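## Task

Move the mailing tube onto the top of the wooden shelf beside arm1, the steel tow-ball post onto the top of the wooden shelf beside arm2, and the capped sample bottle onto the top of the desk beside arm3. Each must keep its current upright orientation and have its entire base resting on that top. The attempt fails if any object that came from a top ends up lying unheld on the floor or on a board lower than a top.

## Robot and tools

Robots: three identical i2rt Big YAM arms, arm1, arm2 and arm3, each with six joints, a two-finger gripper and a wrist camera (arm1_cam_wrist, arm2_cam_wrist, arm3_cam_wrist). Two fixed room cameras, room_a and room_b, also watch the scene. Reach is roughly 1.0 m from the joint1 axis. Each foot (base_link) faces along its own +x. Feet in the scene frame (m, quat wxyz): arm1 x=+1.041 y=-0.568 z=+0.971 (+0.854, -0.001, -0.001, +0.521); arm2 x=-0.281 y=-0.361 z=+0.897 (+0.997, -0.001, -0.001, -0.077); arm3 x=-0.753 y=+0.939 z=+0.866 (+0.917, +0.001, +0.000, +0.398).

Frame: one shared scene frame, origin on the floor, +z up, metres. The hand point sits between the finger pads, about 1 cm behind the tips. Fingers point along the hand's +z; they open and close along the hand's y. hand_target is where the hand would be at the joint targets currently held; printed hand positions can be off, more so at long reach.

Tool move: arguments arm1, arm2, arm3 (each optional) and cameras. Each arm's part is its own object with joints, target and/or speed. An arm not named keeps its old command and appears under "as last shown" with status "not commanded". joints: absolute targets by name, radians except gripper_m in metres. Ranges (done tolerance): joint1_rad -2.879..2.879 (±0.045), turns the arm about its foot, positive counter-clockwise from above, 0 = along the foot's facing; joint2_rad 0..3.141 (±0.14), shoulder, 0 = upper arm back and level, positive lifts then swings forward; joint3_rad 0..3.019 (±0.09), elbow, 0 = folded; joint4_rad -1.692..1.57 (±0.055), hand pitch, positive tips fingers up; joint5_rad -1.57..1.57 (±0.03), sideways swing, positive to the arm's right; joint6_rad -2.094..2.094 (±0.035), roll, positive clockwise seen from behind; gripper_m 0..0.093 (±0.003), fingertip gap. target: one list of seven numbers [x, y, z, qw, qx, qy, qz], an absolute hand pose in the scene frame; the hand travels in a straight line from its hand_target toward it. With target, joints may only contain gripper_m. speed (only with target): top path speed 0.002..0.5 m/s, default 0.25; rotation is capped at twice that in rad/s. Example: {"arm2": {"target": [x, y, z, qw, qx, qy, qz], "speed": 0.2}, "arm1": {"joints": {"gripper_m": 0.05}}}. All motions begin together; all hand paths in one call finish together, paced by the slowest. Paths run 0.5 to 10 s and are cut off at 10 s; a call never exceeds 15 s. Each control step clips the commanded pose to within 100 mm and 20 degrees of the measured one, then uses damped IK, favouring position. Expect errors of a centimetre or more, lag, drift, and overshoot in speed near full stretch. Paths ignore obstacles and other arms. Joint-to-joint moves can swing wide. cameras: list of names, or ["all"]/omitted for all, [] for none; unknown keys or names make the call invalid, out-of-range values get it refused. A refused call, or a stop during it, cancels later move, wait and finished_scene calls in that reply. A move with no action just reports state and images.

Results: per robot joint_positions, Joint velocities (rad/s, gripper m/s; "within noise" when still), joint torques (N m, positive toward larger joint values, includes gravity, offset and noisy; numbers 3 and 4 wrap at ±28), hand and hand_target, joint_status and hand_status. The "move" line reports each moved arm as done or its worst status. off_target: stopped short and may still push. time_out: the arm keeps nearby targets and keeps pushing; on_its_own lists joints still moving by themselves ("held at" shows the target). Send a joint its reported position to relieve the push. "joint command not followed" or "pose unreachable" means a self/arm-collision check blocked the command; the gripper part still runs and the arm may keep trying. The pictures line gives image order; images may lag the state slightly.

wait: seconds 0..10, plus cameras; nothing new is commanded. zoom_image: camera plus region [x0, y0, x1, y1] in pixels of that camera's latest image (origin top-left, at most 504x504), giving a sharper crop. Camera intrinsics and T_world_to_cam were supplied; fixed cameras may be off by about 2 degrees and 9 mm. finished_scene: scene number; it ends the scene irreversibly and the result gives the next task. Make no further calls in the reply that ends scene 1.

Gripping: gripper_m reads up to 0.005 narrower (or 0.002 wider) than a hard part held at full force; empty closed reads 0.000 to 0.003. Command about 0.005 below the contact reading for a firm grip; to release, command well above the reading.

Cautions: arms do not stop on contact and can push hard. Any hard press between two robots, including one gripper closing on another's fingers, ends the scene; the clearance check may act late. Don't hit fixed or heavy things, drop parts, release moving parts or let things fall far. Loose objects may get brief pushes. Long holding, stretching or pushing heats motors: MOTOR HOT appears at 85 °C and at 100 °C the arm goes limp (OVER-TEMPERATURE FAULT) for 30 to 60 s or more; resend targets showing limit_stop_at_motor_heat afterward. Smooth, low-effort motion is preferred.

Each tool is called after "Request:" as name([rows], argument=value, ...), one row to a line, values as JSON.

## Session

Request:
move()

Scene clock: 0.00 s.
Joint torques (N m): no reading
Heat: arm1: hottest joint3_rad 38 °C; arm2: hottest joint1_rad 36 °C; arm3: hottest joint3_rad 39 °C.
Joint velocities: within noise
arm1.joint_positions: joint1_rad=-0.460 joint2_rad=+0.383 joint3_rad=+1.614 joint4_rad=-1.335 joint5_rad=-0.088 joint6_rad=-0.415 gripper_m=+0.09396
arm1.joint_status: not commanded
arm1.hand: x=+1.0865 y=-0.5134 z=+1.6400 quat_wxyz=(-0.661, +0.399, -0.627, -0.106) (m; scene frame)
arm1.hand_target: x=+1.0832 y=-0.5158 z=+1.6467 quat_wxyz=(-0.668, +0.396, -0.621, -0.106) (m; scene frame)
arm1.hand_status: not commanded
arm2.joint_positions: joint1_rad=-0.822 joint2_rad=+0.489 joint3_rad=+1.345 joint4_rad=-1.490 joint5_rad=-0.054 joint6_rad=-0.474 gripper_m=+0.09396
arm2.joint_status: not commanded
arm2.hand: x=-0.1787 y=-0.4957 z=+1.4077 quat_wxyz=(-0.354, -0.210, -0.867, +0.282) (m; scene frame)
arm2.hand_target: x=-0.1798 y=-0.4941 z=+1.4205 quat_wxyz=(-0.364, -0.208, -0.860, +0.291) (m; scene frame)
arm2.hand_status: not commanded
arm3.joint_positions: joint1_rad=+0.390 joint2_rad=+0.547 joint3_rad=+1.418 joint4_rad=-1.217 joint5_rad=+0.087 joint6_rad=+0.733 gripper_m=+0.09396
arm3.joint_status: not commanded
arm3.hand: x=-0.6623 y=+1.1311 z=+1.4601 quat_wxyz=(-0.353, +0.168, -0.800, -0.455) (m; scene frame)
arm3.hand_target: x=-0.6639 y=+1.1269 z=+1.4745 quat_wxyz=(-0.360, +0.165, -0.791, -0.466) (m; scene frame)
arm3.hand_status: not commanded
pictures: arm1_cam_wrist, arm2_cam_wrist, arm3_cam_wrist, room_a, room_b
camera_calibration:
arm1_cam_wrist: T_world_to_cam=[[0.630284, -0.664921, 0.400777, -1.68434], [-0.280192, -0.676249, -0.681307, 1.07661], [0.724041, 0.317123, -0.612534, 0.503849], [0, 0, 0, 1]] pos_world=[0.998462, -0.551676, 1.71717]
arm2_cam_wrist: T_world_to_cam=[[-0.559699, -0.756998, 0.337181, -0.95049], [-0.828623, 0.50581, -0.239877, 0.441953], [0.0110376, -0.413655, -0.910367, 1.19889], [0, 0, 0, 1]] pos_world=[-0.179009, -0.447138, 1.51793]
arm3_cam_wrist: T_world_to_cam=[[0.59306, -0.523808, -0.611478, 1.87829], [-0.801477, -0.456602, -0.386199, 0.553124], [-0.0769082, 0.719124, -0.690612, 0.268664], [0, 0, 0, 1]] pos_world=[-0.649959, 1.04322, 1.54769]

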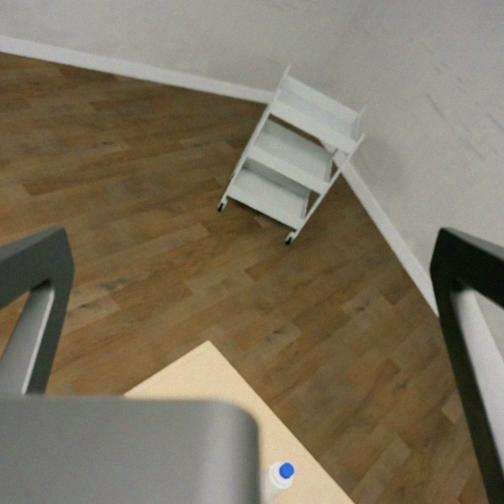

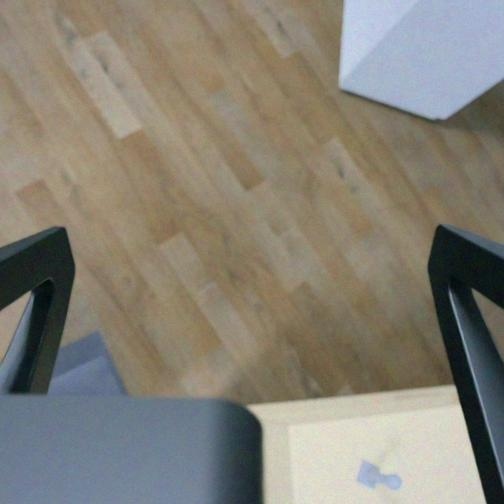

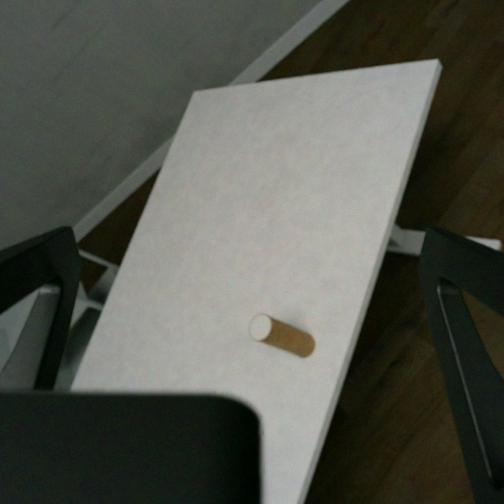

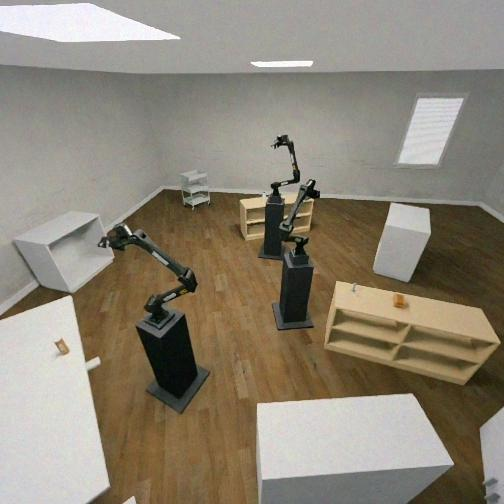

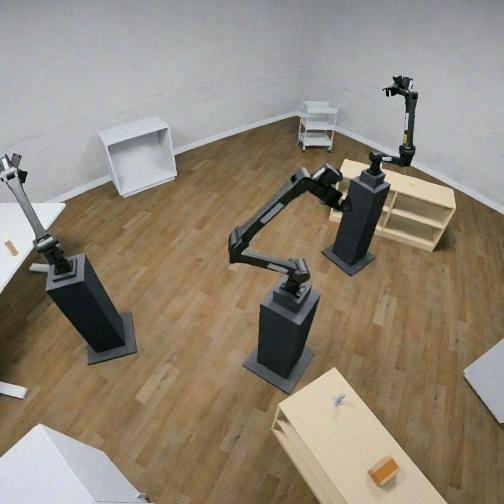

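Request:
move(arm3={"joints":{"joint1_rad":0.84,"joint2_rad":1.75,"joint3_rad":1.69,"joint4_rad":-1.52,"joint5_rad":0,"joint6_rad":0.0,"gripper_m":0.09}}, arm1={"joints":{"joint1_rad":-1.0,"joint2_rad":1.75,"joint3_rad":1.69,"joint4_rad":-1.52,"joint5_rad":0,"joint6_rad":0.0,"gripper_m":0.09}}, arm2={"joints":{"joint1_rad":2.06,"joint5_rad":0,"joint6_rad":0,"gripper_m":0.09}}, cameras=["arm1_cam_wrist","arm3_cam_wrist"])

Scene clock: 34.83 s.
Joint torques (N m): arm1=[-1.67 -18.9 8.21 -0.18 0.08 0.14] | arm2=[0.79 4.19 10.22 2.07 0.04 0.25] | arm3=[-0.79 -14.45 9.25 -0.12 -0.24 -0.08]
Heat: arm1: hottest joint3_rad 40 °C; arm2: hottest joint1_rad 36 °C; arm3: hottest joint3_rad 44 °C.
move: arm1 done; arm2 done; arm3 done
Joint velocities: within noise
arm1.joint_positions: joint1_rad=-0.996 joint2_rad=+1.747 joint3_rad=+1.680 joint4_rad=-1.509 joint5_rad=-0.001 joint6_rad=-0.012 gripper_m=+0.09010
arm1.joint_status: all done
arm1.hand: x=+1.5724 y=-0.5141 z=+1.1895 quat_wxyz=(+0.002, +0.056, -0.998, +0.000) (m; scene frame)
arm1.hand_target: x=+1.5731 y=-0.5165 z=+1.1920 quat_wxyz=(+0.003, +0.048, -0.999, +0.001) (m; scene frame)
arm1.hand_status: not commanded
arm2.joint_positions: joint1_rad=+2.049 joint2_rad=+0.489 joint3_rad=+1.345 joint4_rad=-1.490 joint5_rad=-0.003 joint6_rad=-0.014 gripper_m=+0.09007
arm2.joint_status: all done
arm2.hand: x=-0.3350 y=-0.1995 z=+1.4070 quat_wxyz=(-0.265, +0.729, -0.515, -0.365) (m; scene frame)
arm2.hand_target: x=-0.3356 y=-0.2017 z=+1.4199 quat_wxyz=(-0.269, +0.722, -0.513, -0.378) (m; scene frame)
arm2.hand_status: not commanded
arm3.joint_positions: joint1_rad=+0.835 joint2_rad=+1.763 joint3_rad=+1.675 joint4_rad=-1.511 joint5_rad=+0.003 joint6_rad=+0.009 gripper_m=+0.09007
arm3.joint_status: all done
arm3.hand: x=-0.7960 y=+1.4714 z=+1.0755 quat_wxyz=(+0.008, +0.733, -0.680, +0.010) (m; scene frame)
arm3.hand_target: x=-0.7996 y=+1.4719 z=+1.0879 quat_wxyz=(+0.003, +0.738, -0.675, +0.002) (m; scene frame)
arm3.hand_status: not commanded
pictures: arm1_cam_wrist, arm3_cam_wrist
camera_calibration:
arm1_cam_wrist: T_world_to_cam=[[0.117978, -0.992953, 0.0112259, -0.7102], [-0.80459, -0.0889597, 0.58713, 0.523094], [-0.581994, -0.0783006, -0.809415, 1.96089], [0, 0, 0, 1]] pos_world=[1.64589, -0.505121, 1.28803]
arm3_cam_wrist: T_world_to_cam=[[0.997204, 0.0745231, -0.00551166, 0.690169], [0.062562, -0.79226, 0.606968, 0.566284], [0.0408664, -0.605616, -0.794707, 1.90294], [0, 0, 0, 1]] pos_world=[-0.801434, 1.54966, 1.17237]

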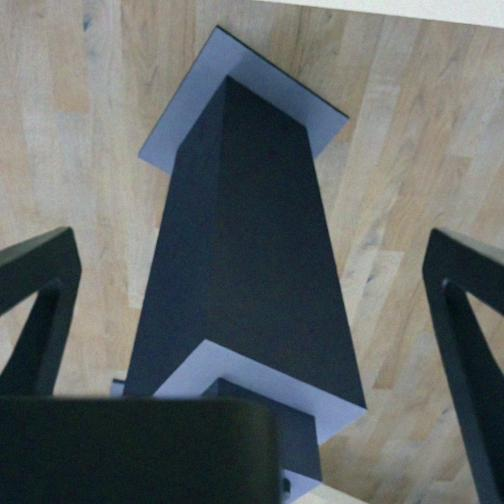

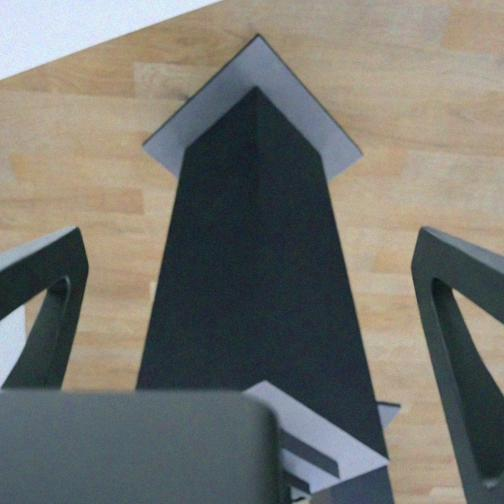

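Request:
move(arm3={"target":[-0.80,1.64,1.14,0,0.737,-0.676,0],"speed":0.4}, arm1={"target":[1.72,-0.50,1.17,0,0.0436,-0.999,0],"speed":0.4}, arm2={"joints":{"joint1_rad":2.06,"joint2_rad":2.03,"joint3_rad":0.617,"joint4_rad":1.38}}, cameras=["arm1_cam_wrist","arm3_cam_wrist"])

Scene clock: 48.60 s.
Joint torques (N m): arm1=[-1.49 -23.82 11.47 -0.18 0.01 0.14] | arm2=[0.32 -14.04 3.81 3.1 0.04 0.2] | arm3=[-1.9 -17.9 13.42 0.13 -0.17 -0.09]
Heat: arm1: hottest joint3_rad 41 °C; arm2: hottest joint1_rad 36 °C; arm3: hottest joint3_rad 46 °C.
move: arm1 off_target; arm2 done; arm3 off_target
Joint velocities: within noise
arm1.joint_positions: joint1_rad=-0.996 joint2_rad=+2.183 joint3_rad=+2.264 joint4_rad=-1.667 joint5_rad=-0.001 joint6_rad=+0.000 gripper_m=+0.09010
arm1.joint_status: not commanded
arm1.hand: x=+1.7089 y=-0.5004 z=+1.1564 quat_wxyz=(+0.007, +0.050, -0.999, +0.001) (m; scene frame)
arm1.hand_target: x=+1.7190 y=-0.5001 z=+1.1697 quat_wxyz=(-0.010, +0.044, -0.999, -0.001) (m; scene frame)
arm1.hand_status: off_target (0.018 m and 1.1 deg from the pose sent, 0.150 m and 1.5 deg at the start; a joint's target at an end of its range on 48 of 72 steps)
arm2.joint_positions: joint1_rad=+2.049 joint2_rad=+2.025 joint3_rad=+0.615 joint4_rad=+1.360 joint5_rad=-0.003 joint6_rad=-0.014 gripper_m=+0.09007
arm2.joint_status: all done
arm2.hand: x=-0.4582 y=+0.1683 z=+0.9480 quat_wxyz=(-0.405, +0.592, -0.418, -0.557) (m; scene frame)
arm2.hand_target: x=-0.4634 y=+0.1669 z=+0.9507 quat_wxyz=(-0.403, +0.586, -0.417, -0.566) (m; scene frame)
arm2.hand_status: not commanded
arm3.joint_positions: joint1_rad=+0.828 joint2_rad=+2.166 joint3_rad=+2.403 joint4_rad=-1.687 joint5_rad=+0.003 joint6_rad=-0.009 gripper_m=+0.09007
arm3.joint_status: not commanded
arm3.hand: x=-0.8042 y=+1.6282 z=+1.1175 quat_wxyz=(-0.043, +0.735, -0.675, -0.044) (m; scene frame)
arm3.hand_target: x=-0.7998 y=+1.6380 z=+1.1392 quat_wxyz=(-0.060, +0.734, -0.674, -0.064) (m; scene frame)
arm3.hand_status: off_target (0.026 m and 7.1 deg from the pose sent, 0.181 m and 1.6 deg at the start; a joint's target at an end of its range on 57 of 72 steps)
pictures: arm1_cam_wrist, arm3_cam_wrist
camera_calibration:
arm1_cam_wrist: T_world_to_cam=[[0.105901, -0.994314, 0.0112006, -0.692398], [-0.799794, -0.0784794, 0.595122, 0.641388], [-0.590859, -0.071982, -0.803557, 2.02599], [0, 0, 0, 1]] pos_world=[1.78338, -0.49229, 1.25405]
arm3_cam_wrist: T_world_to_cam=[[0.996277, 0.0860955, -0.00449283, 0.666215], [0.0775547, -0.872246, 0.482879, 0.946482], [0.0376549, -0.48143, -0.875675, 1.9173], [0, 0, 0, 1]] pos_world=[-0.809334, 1.69125, 1.22489]

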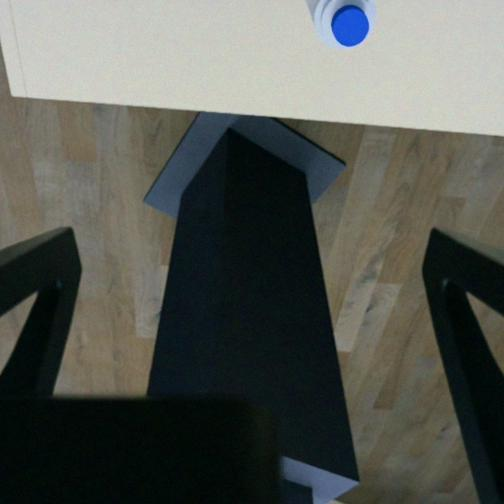

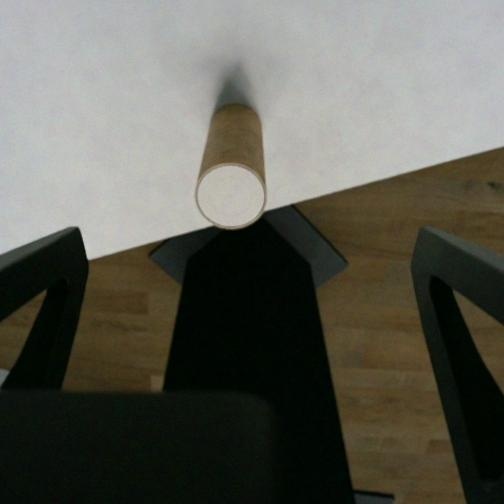

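Request:
move(arm3={"target":[-0.812,1.572,0.99,0,0.7396,-0.673,0],"speed":0.3}, cameras=["arm3_cam_wrist"])

Scene clock: 71.47 s.
Joint torques (N m): arm1=[-1.49 -23.88 11.45 -0.18 0.01 0.14] | arm2=[1.55 -13.51 3.47 2.95 0.02 0.22] | arm3=[-0.62 -19.66 7.68 0.73 -0.17 0.1]
Heat: arm1: hottest joint3_rad 45 °C; arm2: hottest joint2_rad 37 °C; arm3: hottest joint3_rad 50 °C.
move: arm3 off_target
Joint velocities: within noise
arm1, arm2: as last shown
arm2.hand: x=-0.4582 y=+0.1683 z=+0.9481 quat_wxyz=(-0.405, +0.592, -0.418, -0.557) (m; scene frame)
arm3.joint_positions: joint1_rad=+0.838 joint2_rad=+2.089 joint3_rad=+1.898 joint4_rad=-1.419 joint5_rad=+0.003 joint6_rad=-0.008 gripper_m=+0.09007
arm3.joint_status: not commanded
arm3.hand: x=-0.8066 y=+1.5705 z=+0.9734 quat_wxyz=(+0.012, +0.739, -0.673, +0.014) (m; scene frame)
arm3.hand_target: x=-0.8119 y=+1.5718 z=+0.9897 quat_wxyz=(+0.000, +0.740, -0.673, +0.000) (m; scene frame)
arm3.hand_status: off_target (0.017 m and 2.1 deg from the pose sent, 0.140 m and 7.1 deg at the start)
pictures: arm3_cam_wrist
camera_calibration:
arm3_cam_wrist: T_world_to_cam=[[0.995533, 0.0942237, -0.00593682, 0.660891], [0.0778843, -0.784101, 0.615727, 0.698448], [0.053361, -0.613439, -0.787937, 1.89812], [0, 0, 0, 1]] pos_world=[-0.813623, 1.64977, 1.06947]

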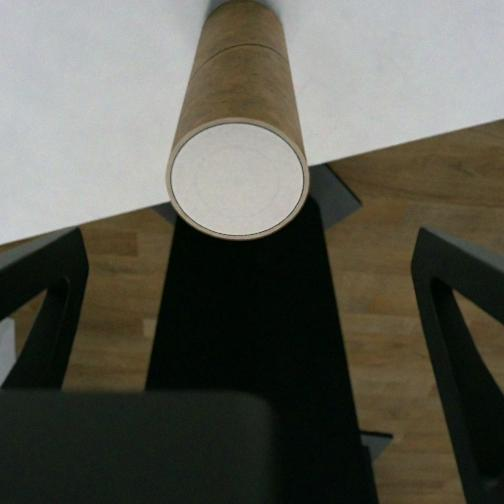

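Request:
move(arm3={"target":[-0.814,1.572,0.885,0,0.7396,-0.673,0],"speed":0.25}, cameras=["arm3_cam_wrist"])

Request:
move(arm3={"joints":{"gripper_m":0.042}}, cameras=["arm3_cam_wrist"])

Scene clock: 82.03 s.
Joint torques (N m): arm1=[-1.55 -23.82 11.47 -0.21 0.01 0.14] | arm2=[1.67 -13.51 3.45 2.89 0.04 0.2] | arm3=[-0.5 -17.44 7.62 0.77 -0.16 0.1]
Heat: arm1: hottest joint3_rad 46 °C; arm2: hottest joint2_rad 37 °C; arm3: hottest joint3_rad 49 °C.
move: arm3 done
Joint velocities: within noise
arm1, arm2: as last shown
arm3.joint_positions: joint1_rad=+0.840 joint2_rad=+2.144 joint3_rad=+1.746 joint4_rad=-1.189 joint5_rad=+0.003 joint6_rad=-0.006 gripper_m=+0.09007
arm3.joint_status: not commanded
arm3.hand: x=-0.8076 y=+1.5692 z=+0.8835 quat_wxyz=(+0.004, +0.739, -0.673, +0.006) (m; scene frame)
arm3.hand_target: x=-0.8141 y=+1.5720 z=+0.8850 quat_wxyz=(+0.000, +0.740, -0.673, +0.000) (m; scene frame)
arm3.hand_status: done (0.007 m and 0.8 deg from the pose sent, 0.089 m and 2.1 deg at the start)
pictures: arm3_cam_wrist
camera_calibration:
arm3_cam_wrist: T_world_to_cam=[[0.9956, 0.0935312, -0.00571902, 0.662474], [0.0783791, -0.797755, 0.597865, 0.790499], [0.0513567, -0.595683, -0.801576, 1.80904], [0, 0, 0, 1]] pos_world=[-0.814424, 1.64628, 0.98126]

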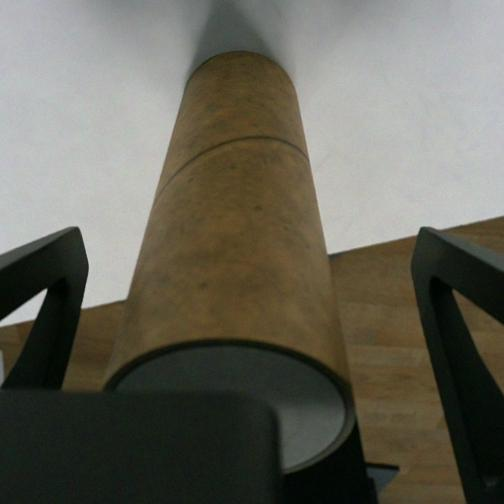

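Scene clock: 82.73 s.
Joint torques (N m): arm1=[-1.49 -23.88 11.45 -0.18 0.01 0.14] | arm2=[0.79 -13.63 3.51 2.97 0.04 0.22] | arm3=[-0.38 -17.55 7.53 0.75 -0.17 0.1]
Heat: arm1: hottest joint3_rad 46 °C; arm2: hottest joint2_rad 37 °C; arm3: hottest joint3_rad 49 °C.
move: arm3 off_target
Joint velocities: within noise
arm1, arm2: as last shown
arm3.joint_positions: joint1_rad=+0.840 joint2_rad=+2.144 joint3_rad=+1.746 joint4_rad=-1.189 joint5_rad=+0.003 joint6_rad=-0.005 gripper_m=+0.04604
arm3.joint_status: gripper_m off_target (ended at +0.04606, target +0.04200)
arm3.hand: x=-0.8076 y=+1.5692 z=+0.8835 quat_wxyz=(+0.004, +0.739, -0.673, +0.006) (m; scene frame)
arm3.hand_target: x=-0.8140 y=+1.5720 z=+0.8850 quat_wxyz=(+0.000, +0.740, -0.673, +0.000) (m; scene frame)
arm3.hand_status: not commanded
pictures: arm3_cam_wrist
camera_calibration:
arm3_cam_wrist: T_world_to_cam=[[0.995634, 0.0931669, -0.00569377, 0.663077], [0.078073, -0.797795, 0.597852, 0.790328], [0.0511576, -0.595687, -0.801586, 1.80889], [0, 0, 0, 1]] pos_world=[-0.814424, 1.64628, 0.98126]

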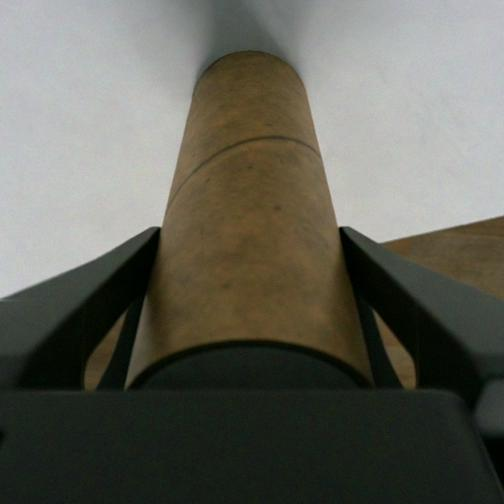

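Request:
move(arm3={"target":[-0.808,1.56,1.05,0,0.7396,-0.673,0],"speed":0.35}, cameras=[])

Request:
move(arm3={"joints":{"joint1_rad":-2.042,"joint2_rad":2.11,"joint3_rad":2.2,"joint4_rad":-1.66,"joint6_rad":1.567}}, arm1={"joints":{"joint1_rad":1.9,"joint2_rad":1.72,"joint3_rad":1.67,"joint4_rad":-1.56,"joint6_rad":1.57}}, cameras=[])

Request:
move(arm3={"target":[-0.514,0.276,1.06,0,0.9848,0.1736,0],"speed":0.3}, cameras=["arm2_cam_wrist"])

Scene clock: 106.87 s.
Joint torques (N m): arm1=[-1.55 -23.82 11.48 -0.18 0.01 0.13] | arm2=[0.91 -13.74 3.62 2.91 0.04 0.23] | arm3=[-1.14 -16.15 13.07 -0.17 -0.16 0.01]
Heat: arm1: hottest joint3_rad 48 °C; arm2: hottest joint2_rad 37 °C; arm3: hottest joint3_rad 48 °C.
move: arm3 off_target
Joint velocities: within noise
arm1, arm2: as last shown
arm3.joint_positions: joint1_rad=+0.840 joint2_rad=+1.993 joint3_rad=+1.884 joint4_rad=-1.519 joint5_rad=+0.003 joint6_rad=-0.005 gripper_m=+0.04604
arm3.joint_status: not commanded
arm3.hand: x=-0.8048 y=+1.5411 z=+1.0264 quat_wxyz=(+0.018, +0.739, -0.673, +0.021) (m; scene frame)
arm3.hand_target: x=-0.8079 y=+1.5583 z=+1.0503 quat_wxyz=(+0.000, +0.740, -0.673, -0.001) (m; scene frame)
arm3.hand_status: off_target (0.030 m and 3.2 deg from the pose sent, 0.167 m and 0.8 deg at the start; pose on its path clipped on 9 of 46 steps)
pictures: none
No camera images: "cameras" was empty.

Scene clock: 109.63 s.
Joint torques (N m): arm1=[-1.79 -20.25 6.89 -0.21 0.17 0.14] | arm2=[0.62 -14.21 3.62 3.11 0.03 0.24] | arm3=[-1.03 -20.37 11.9 -0.32 -0.04 0.11]
Heat: arm1: hottest joint3_rad 48 °C; arm2: hottest joint2_rad 37 °C; arm3: hottest joint3_rad 48 °C.
move: arm1 done; arm3 done
Joint velocities: within noise
arm1.joint_positions: joint1_rad=+1.906 joint2_rad=+1.737 joint3_rad=+1.677 joint4_rad=-1.552 joint5_rad=-0.003 joint6_rad=+1.558 gripper_m=+0.09010
arm1.joint_status: all done
arm1.hand: x=+0.5229 y=-0.4949 z=+1.1916 quat_wxyz=(-0.013, +0.661, -0.750, +0.018) (m; scene frame)
arm1.hand_target: x=+0.5288 y=-0.4922 z=+1.1977 quat_wxyz=(-0.012, +0.654, -0.756, +0.017) (m; scene frame)
arm1.hand_status: not commanded
arm2: as last shown
arm3.joint_positions: joint1_rad=-2.047 joint2_rad=+2.140 joint3_rad=+2.146 joint4_rad=-1.650 joint5_rad=+0.003 joint6_rad=+1.558 gripper_m=+0.04605
arm3.joint_status: all done
arm3.hand: x=-0.5361 y=+0.3295 z=+1.0326 quat_wxyz=(+0.037, -0.983, -0.177, +0.008) (m; scene frame)
arm3.hand_target: x=-0.5301 y=+0.3227 z=+1.0713 quat_wxyz=(+0.001, -0.985, -0.175, +0.001) (m; scene frame)
arm3.hand_status: not commanded
pictures: none
No camera images: "cameras" was empty.

Scene clock: 111.03 s.
Joint torques (N m): arm1=[-1.9 -20.25 6.9 -0.23 0.18 0.14] | arm2=[0.85 -13.39 3.45 2.86 0.03 0.19] | arm3=[-1.03 -19.43 13.26 -0.21 -0.13 0.11]
Heat: arm1: hottest joint3_rad 48 °C; arm2: hottest joint2_rad 37 °C; arm3: hottest joint3_rad 49 °C.
move: arm3 off_target
Joint velocities: within noise
arm1, arm2: as last shown
arm3.joint_positions: joint1_rad=-2.047 joint2_rad=+2.260 joint3_rad=+2.356 joint4_rad=-1.687 joint5_rad=+0.003 joint6_rad=+1.559 gripper_m=+0.04605
arm3.joint_status: not commanded
arm3.hand: x=-0.5215 y=+0.2885 z=+1.0324 quat_wxyz=(+0.011, -0.984, -0.177, +0.004) (m; scene frame)
arm3.hand_target: x=-0.5147 y=+0.2781 z=+1.0599 quat_wxyz=(-0.020, -0.985, -0.174, -0.003) (m; scene frame)
arm3.hand_status: off_target (0.031 m and 1.4 deg from the pose sent, 0.064 m and 4.4 deg at the start; a joint's target at an end of its range on 31 of 42 steps)
pictures: arm2_cam_wrist
camera_calibration:
arm2_cam_wrist: T_world_to_cam=[[0.944955, 0.326861, 0.0149306, 0.363205], [0.217476, -0.593321, -0.775032, 0.935943], [-0.244469, 0.735617, -0.631746, 0.483638], [0, 0, 0, 1]] pos_world=[-0.428523, 0.0808253, 1.0255]

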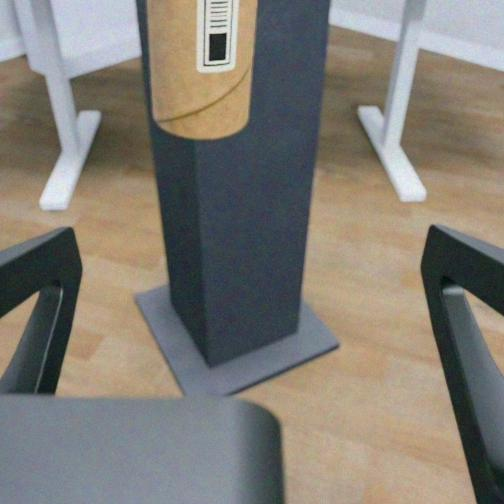

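Request:
move(arm2={"target":[-0.472,0.180,0.985,0.4056,-0.5792,0.4056,0.5792],"speed":0.2}, cameras=[])

Request:
move(arm2={"target":[-0.541,0.319,0.985,0.4056,-0.5792,0.4056,0.5792],"speed":0.15}, cameras=["arm2_cam_wrist","arm3_cam_wrist"])

Scene clock: 126.03 s.
Joint torques (N m): arm1=[-1.85 -20.31 6.89 -0.21 0.17 0.15] | arm2=[0.85 -16.15 6.26 1.76 -0.21 0.22] | arm3=[-1.08 -19.37 13.29 -0.14 -0.14 0.1]
Heat: arm1: hottest joint3_rad 47 °C; arm2: hottest joint2_rad 38 °C; arm3: hottest joint3_rad 49 °C.
move: arm2 off_target
Joint velocities: within noise
arm1, arm3: as last shown
arm2.joint_positions: joint1_rad=+2.050 joint2_rad=+1.972 joint3_rad=+0.615 joint4_rad=+1.313 joint5_rad=-0.008 joint6_rad=-0.014 gripper_m=+0.09007
arm2.joint_status: not commanded
arm2.hand: x=-0.4605 y=+0.1709 z=+0.9652 quat_wxyz=(-0.405, +0.592, -0.415, -0.560) (m; scene frame)
arm2.hand_target: x=-0.4717 y=+0.1792 z=+0.9852 quat_wxyz=(-0.406, +0.579, -0.406, -0.579) (m; scene frame)
arm2.hand_status: off_target (0.025 m and 2.8 deg from the pose sent, 0.041 m and 3.3 deg at the start)
arm3.hand: x=-0.5215 y=+0.2885 z=+1.0324 quat_wxyz=(+0.011, -0.984, -0.176, +0.004) (m; scene frame)
pictures: none
No camera images: "cameras" was empty.

Scene clock: 127.87 s.
Joint torques (N m): arm1=[-1.85 -20.25 6.9 -0.21 0.18 0.14] | arm2=[1.2 -18.02 10.18 1.72 0.09 0.2] | arm3=[-0.97 -19.37 13.3 -0.21 -0.13 0.11]
Heat: arm1: hottest joint3_rad 47 °C; arm2: hottest joint2_rad 38 °C; arm3: hottest joint3_rad 50 °C.
move: arm2 off_target
Joint velocities: within noise
arm1, arm3: as last shown
arm2.joint_positions: joint1_rad=+2.086 joint2_rad=+2.121 joint3_rad=+1.062 joint4_rad=+1.031 joint5_rad=+0.019 joint6_rad=-0.013 gripper_m=+0.09007
arm2.joint_status: not commanded
arm2.hand: x=-0.5286 y=+0.3074 z=+0.9740 quat_wxyz=(-0.406, +0.589, -0.409, -0.566) (m; scene frame)
arm2.hand_target: x=-0.5407 y=+0.3179 z=+0.9855 quat_wxyz=(-0.406, +0.579, -0.405, -0.579) (m; scene frame)
arm2.hand_status: off_target (0.020 m and 1.9 deg from the pose sent, 0.170 m and 2.8 deg at the start)
pictures: arm2_cam_wrist, arm3_cam_wrist
camera_calibration:
arm2_cam_wrist: T_world_to_cam=[[0.940112, 0.340521, 0.0153173, 0.376745], [0.220744, -0.57396, -0.78857, 1.06289], [-0.259733, 0.744725, -0.614755, 0.35311], [0, 0, 0, 1]] pos_world=[-0.497094, 0.218795, 1.04947]
arm3_cam_wrist: T_world_to_cam=[[-0.347604, 0.93751, 0.0157281, -0.467843], [0.764441, 0.273641, 0.583739, -0.279408], [0.542957, 0.214933, -0.811789, 1.18393], [0, 0, 0, 1]] pos_world=[-0.591856, 0.260599, 1.13156]

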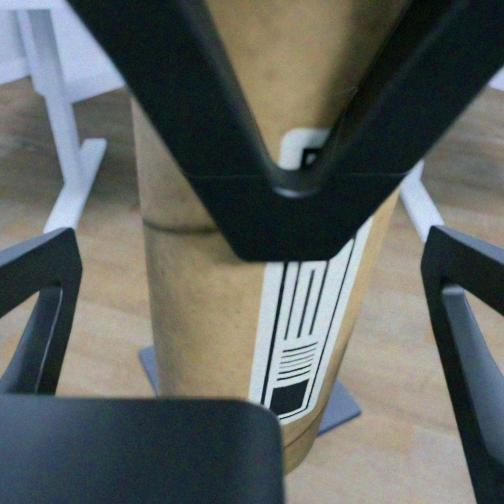

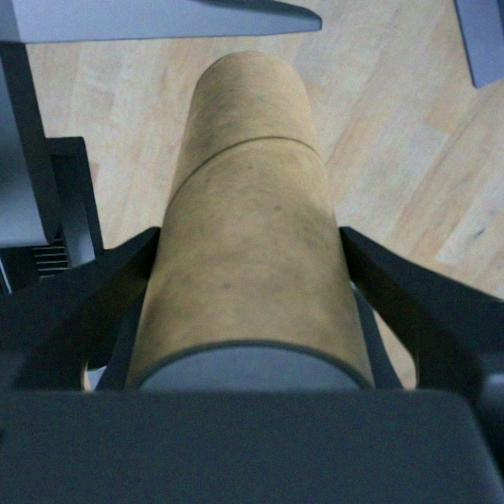

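Request:
move(arm2={"joints":{"gripper_m":0.042,"joint1_rad":2.082}}, cameras=["arm2_cam_wrist"])

Request:
move(arm3={"joints":{"gripper_m":0.065}}, cameras=[])

Request:
move(arm3={"target":[-0.525,0.292,1.22,0.011,-0.984,-0.177,0.004],"speed":0.25}, cameras=["arm2_cam_wrist"])

Scene clock: 137.47 s.
Joint torques (N m): arm1=[-1.85 -20.25 6.9 -0.23 0.18 0.15] | arm2=[-0.21 -18.43 10.35 1.85 -0.06 0.18] | arm3=[-1.08 -19.55 13.26 -0.24 -0.06 0.11]
Heat: arm1: hottest joint3_rad 47 °C; arm2: hottest joint2_rad 39 °C; arm3: hottest joint3_rad 50 °C.
move: arm2 off_target
Joint velocities: within noise
arm1: as last shown
arm2.joint_positions: joint1_rad=+2.086 joint2_rad=+2.121 joint3_rad=+1.062 joint4_rad=+1.031 joint5_rad=+0.021 joint6_rad=-0.008 gripper_m=+0.04683
arm2.joint_status: gripper_m off_target (ended at +0.04686, target +0.04200); the others done
arm2.hand: x=-0.5282 y=+0.3075 z=+0.9737 quat_wxyz=(-0.405, +0.588, -0.412, -0.567) (m; scene frame)
arm2.hand_target: x=-0.5300 y=+0.3218 z=+0.9851 quat_wxyz=(-0.410, +0.576, -0.410, -0.576) (m; scene frame)
arm2.hand_status: not commanded
arm3.joint_positions: joint1_rad=-2.047 joint2_rad=+2.260 joint3_rad=+2.356 joint4_rad=-1.687 joint5_rad=+0.001 joint6_rad=+1.559 gripper_m=+0.04605
arm3.joint_status: not commanded
arm3.hand: x=-0.5212 y=+0.2886 z=+1.0324 quat_wxyz=(+0.011, -0.984, -0.176, +0.003) (m; scene frame)
arm3.hand_target: x=-0.5147 y=+0.2782 z=+1.0599 quat_wxyz=(-0.020, -0.985, -0.174, -0.003) (m; scene frame)
arm3.hand_status: not commanded
pictures: arm2_cam_wrist
camera_calibration:
arm2_cam_wrist: T_world_to_cam=[[0.940969, 0.338331, 0.0104111, 0.382274], [0.215933, -0.576299, -0.788196, 1.06038], [-0.260671, 0.743916, -0.615337, 0.353228], [0, 0, 0, 1]] pos_world=[-0.496602, 0.218988, 1.04916]

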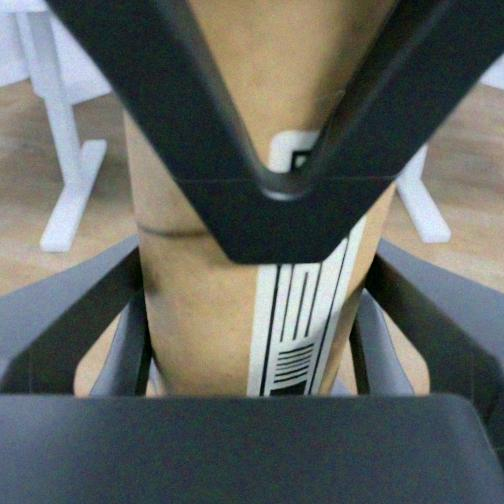

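Scene clock: 138.03 s.
Joint torques (N m): arm1=[-1.9 -20.25 6.89 -0.21 0.17 0.14] | arm2=[-0.62 -18.02 10.09 1.73 -0.03 0.13] | arm3=[-0.97 -19.43 13.22 -0.2 -0.08 0.11]
Heat: arm1: hottest joint3_rad 47 °C; arm2: hottest joint2_rad 39 °C; arm3: hottest joint3_rad 50 °C.
move: arm3 done
Joint velocities: within noise
arm1, arm2: as last shown
arm2.joint_positions: joint1_rad=+2.086 joint2_rad=+2.122 joint3_rad=+1.062 joint4_rad=+1.031 joint5_rad=+0.021 joint6_rad=-0.008 gripper_m=+0.04683
arm2.hand: x=-0.5282 y=+0.3075 z=+0.9734 quat_wxyz=(-0.405, +0.588, -0.412, -0.566) (m; scene frame)
arm3.joint_positions: joint1_rad=-2.047 joint2_rad=+2.260 joint3_rad=+2.356 joint4_rad=-1.687 joint5_rad=+0.001 joint6_rad=+1.559 gripper_m=+0.06487
arm3.joint_status: all done
arm3.hand: x=-0.5212 y=+0.2886 z=+1.0324 quat_wxyz=(+0.011, -0.984, -0.176, +0.003) (m; scene frame)
arm3.hand_target: x=-0.5147 y=+0.2782 z=+1.0599 quat_wxyz=(-0.020, -0.985, -0.174, -0.003) (m; scene frame)
arm3.hand_status: not commanded
pictures: none
No camera images: "cameras" was empty.

Scene clock: 139.47 s.
Joint torques (N m): arm1=[-1.9 -20.25 6.9 -0.21 0.17 0.15] | arm2=[0.26 -18.43 9.96 1.77 -0.04 0.14] | arm3=[-1.55 -17.44 12.86 0.34 0.07 -0.06]
Heat: arm1: hottest joint3_rad 46 °C; arm2: hottest joint2_rad 39 °C; arm3: hottest joint3_rad 51 °C.
move: arm3 off_target
Joint velocities: within noise
arm1, arm2: as last shown
arm2.hand_target: x=-0.5300 y=+0.3218 z=+0.9852 quat_wxyz=(-0.410, +0.576, -0.410, -0.576) (m; scene frame)
arm3.joint_positions: joint1_rad=-2.047 joint2_rad=+2.065 joint3_rad=+2.432 joint4_rad=-1.688 joint5_rad=+0.001 joint6_rad=+1.559 gripper_m=+0.06496
arm3.joint_status: not commanded
arm3.hand: x=-0.5246 y=+0.2987 z=+1.1928 quat_wxyz=(-0.122, -0.977, -0.175, -0.019) (m; scene frame)
arm3.hand_target: x=-0.5256 y=+0.2939 z=+1.2191 quat_wxyz=(-0.150, -0.973, -0.175, -0.023) (m; scene frame)
arm3.hand_status: off_target (0.028 m and 15.5 deg from the pose sent, 0.188 m and 0.2 deg at the start; pose on its path clipped on 11 of 43 steps; a joint's target at an end of its range on 42 of 43 steps)
pictures: arm2_cam_wrist
camera_calibration:
arm2_cam_wrist: T_world_to_cam=[[0.94097, 0.33833, 0.0104476, 0.382205], [0.216056, -0.576568, -0.787965, 1.06015], [-0.260569, 0.743709, -0.615631, 0.353436], [0, 0, 0, 1]] pos_world=[-0.496602, 0.219086, 1.04896]

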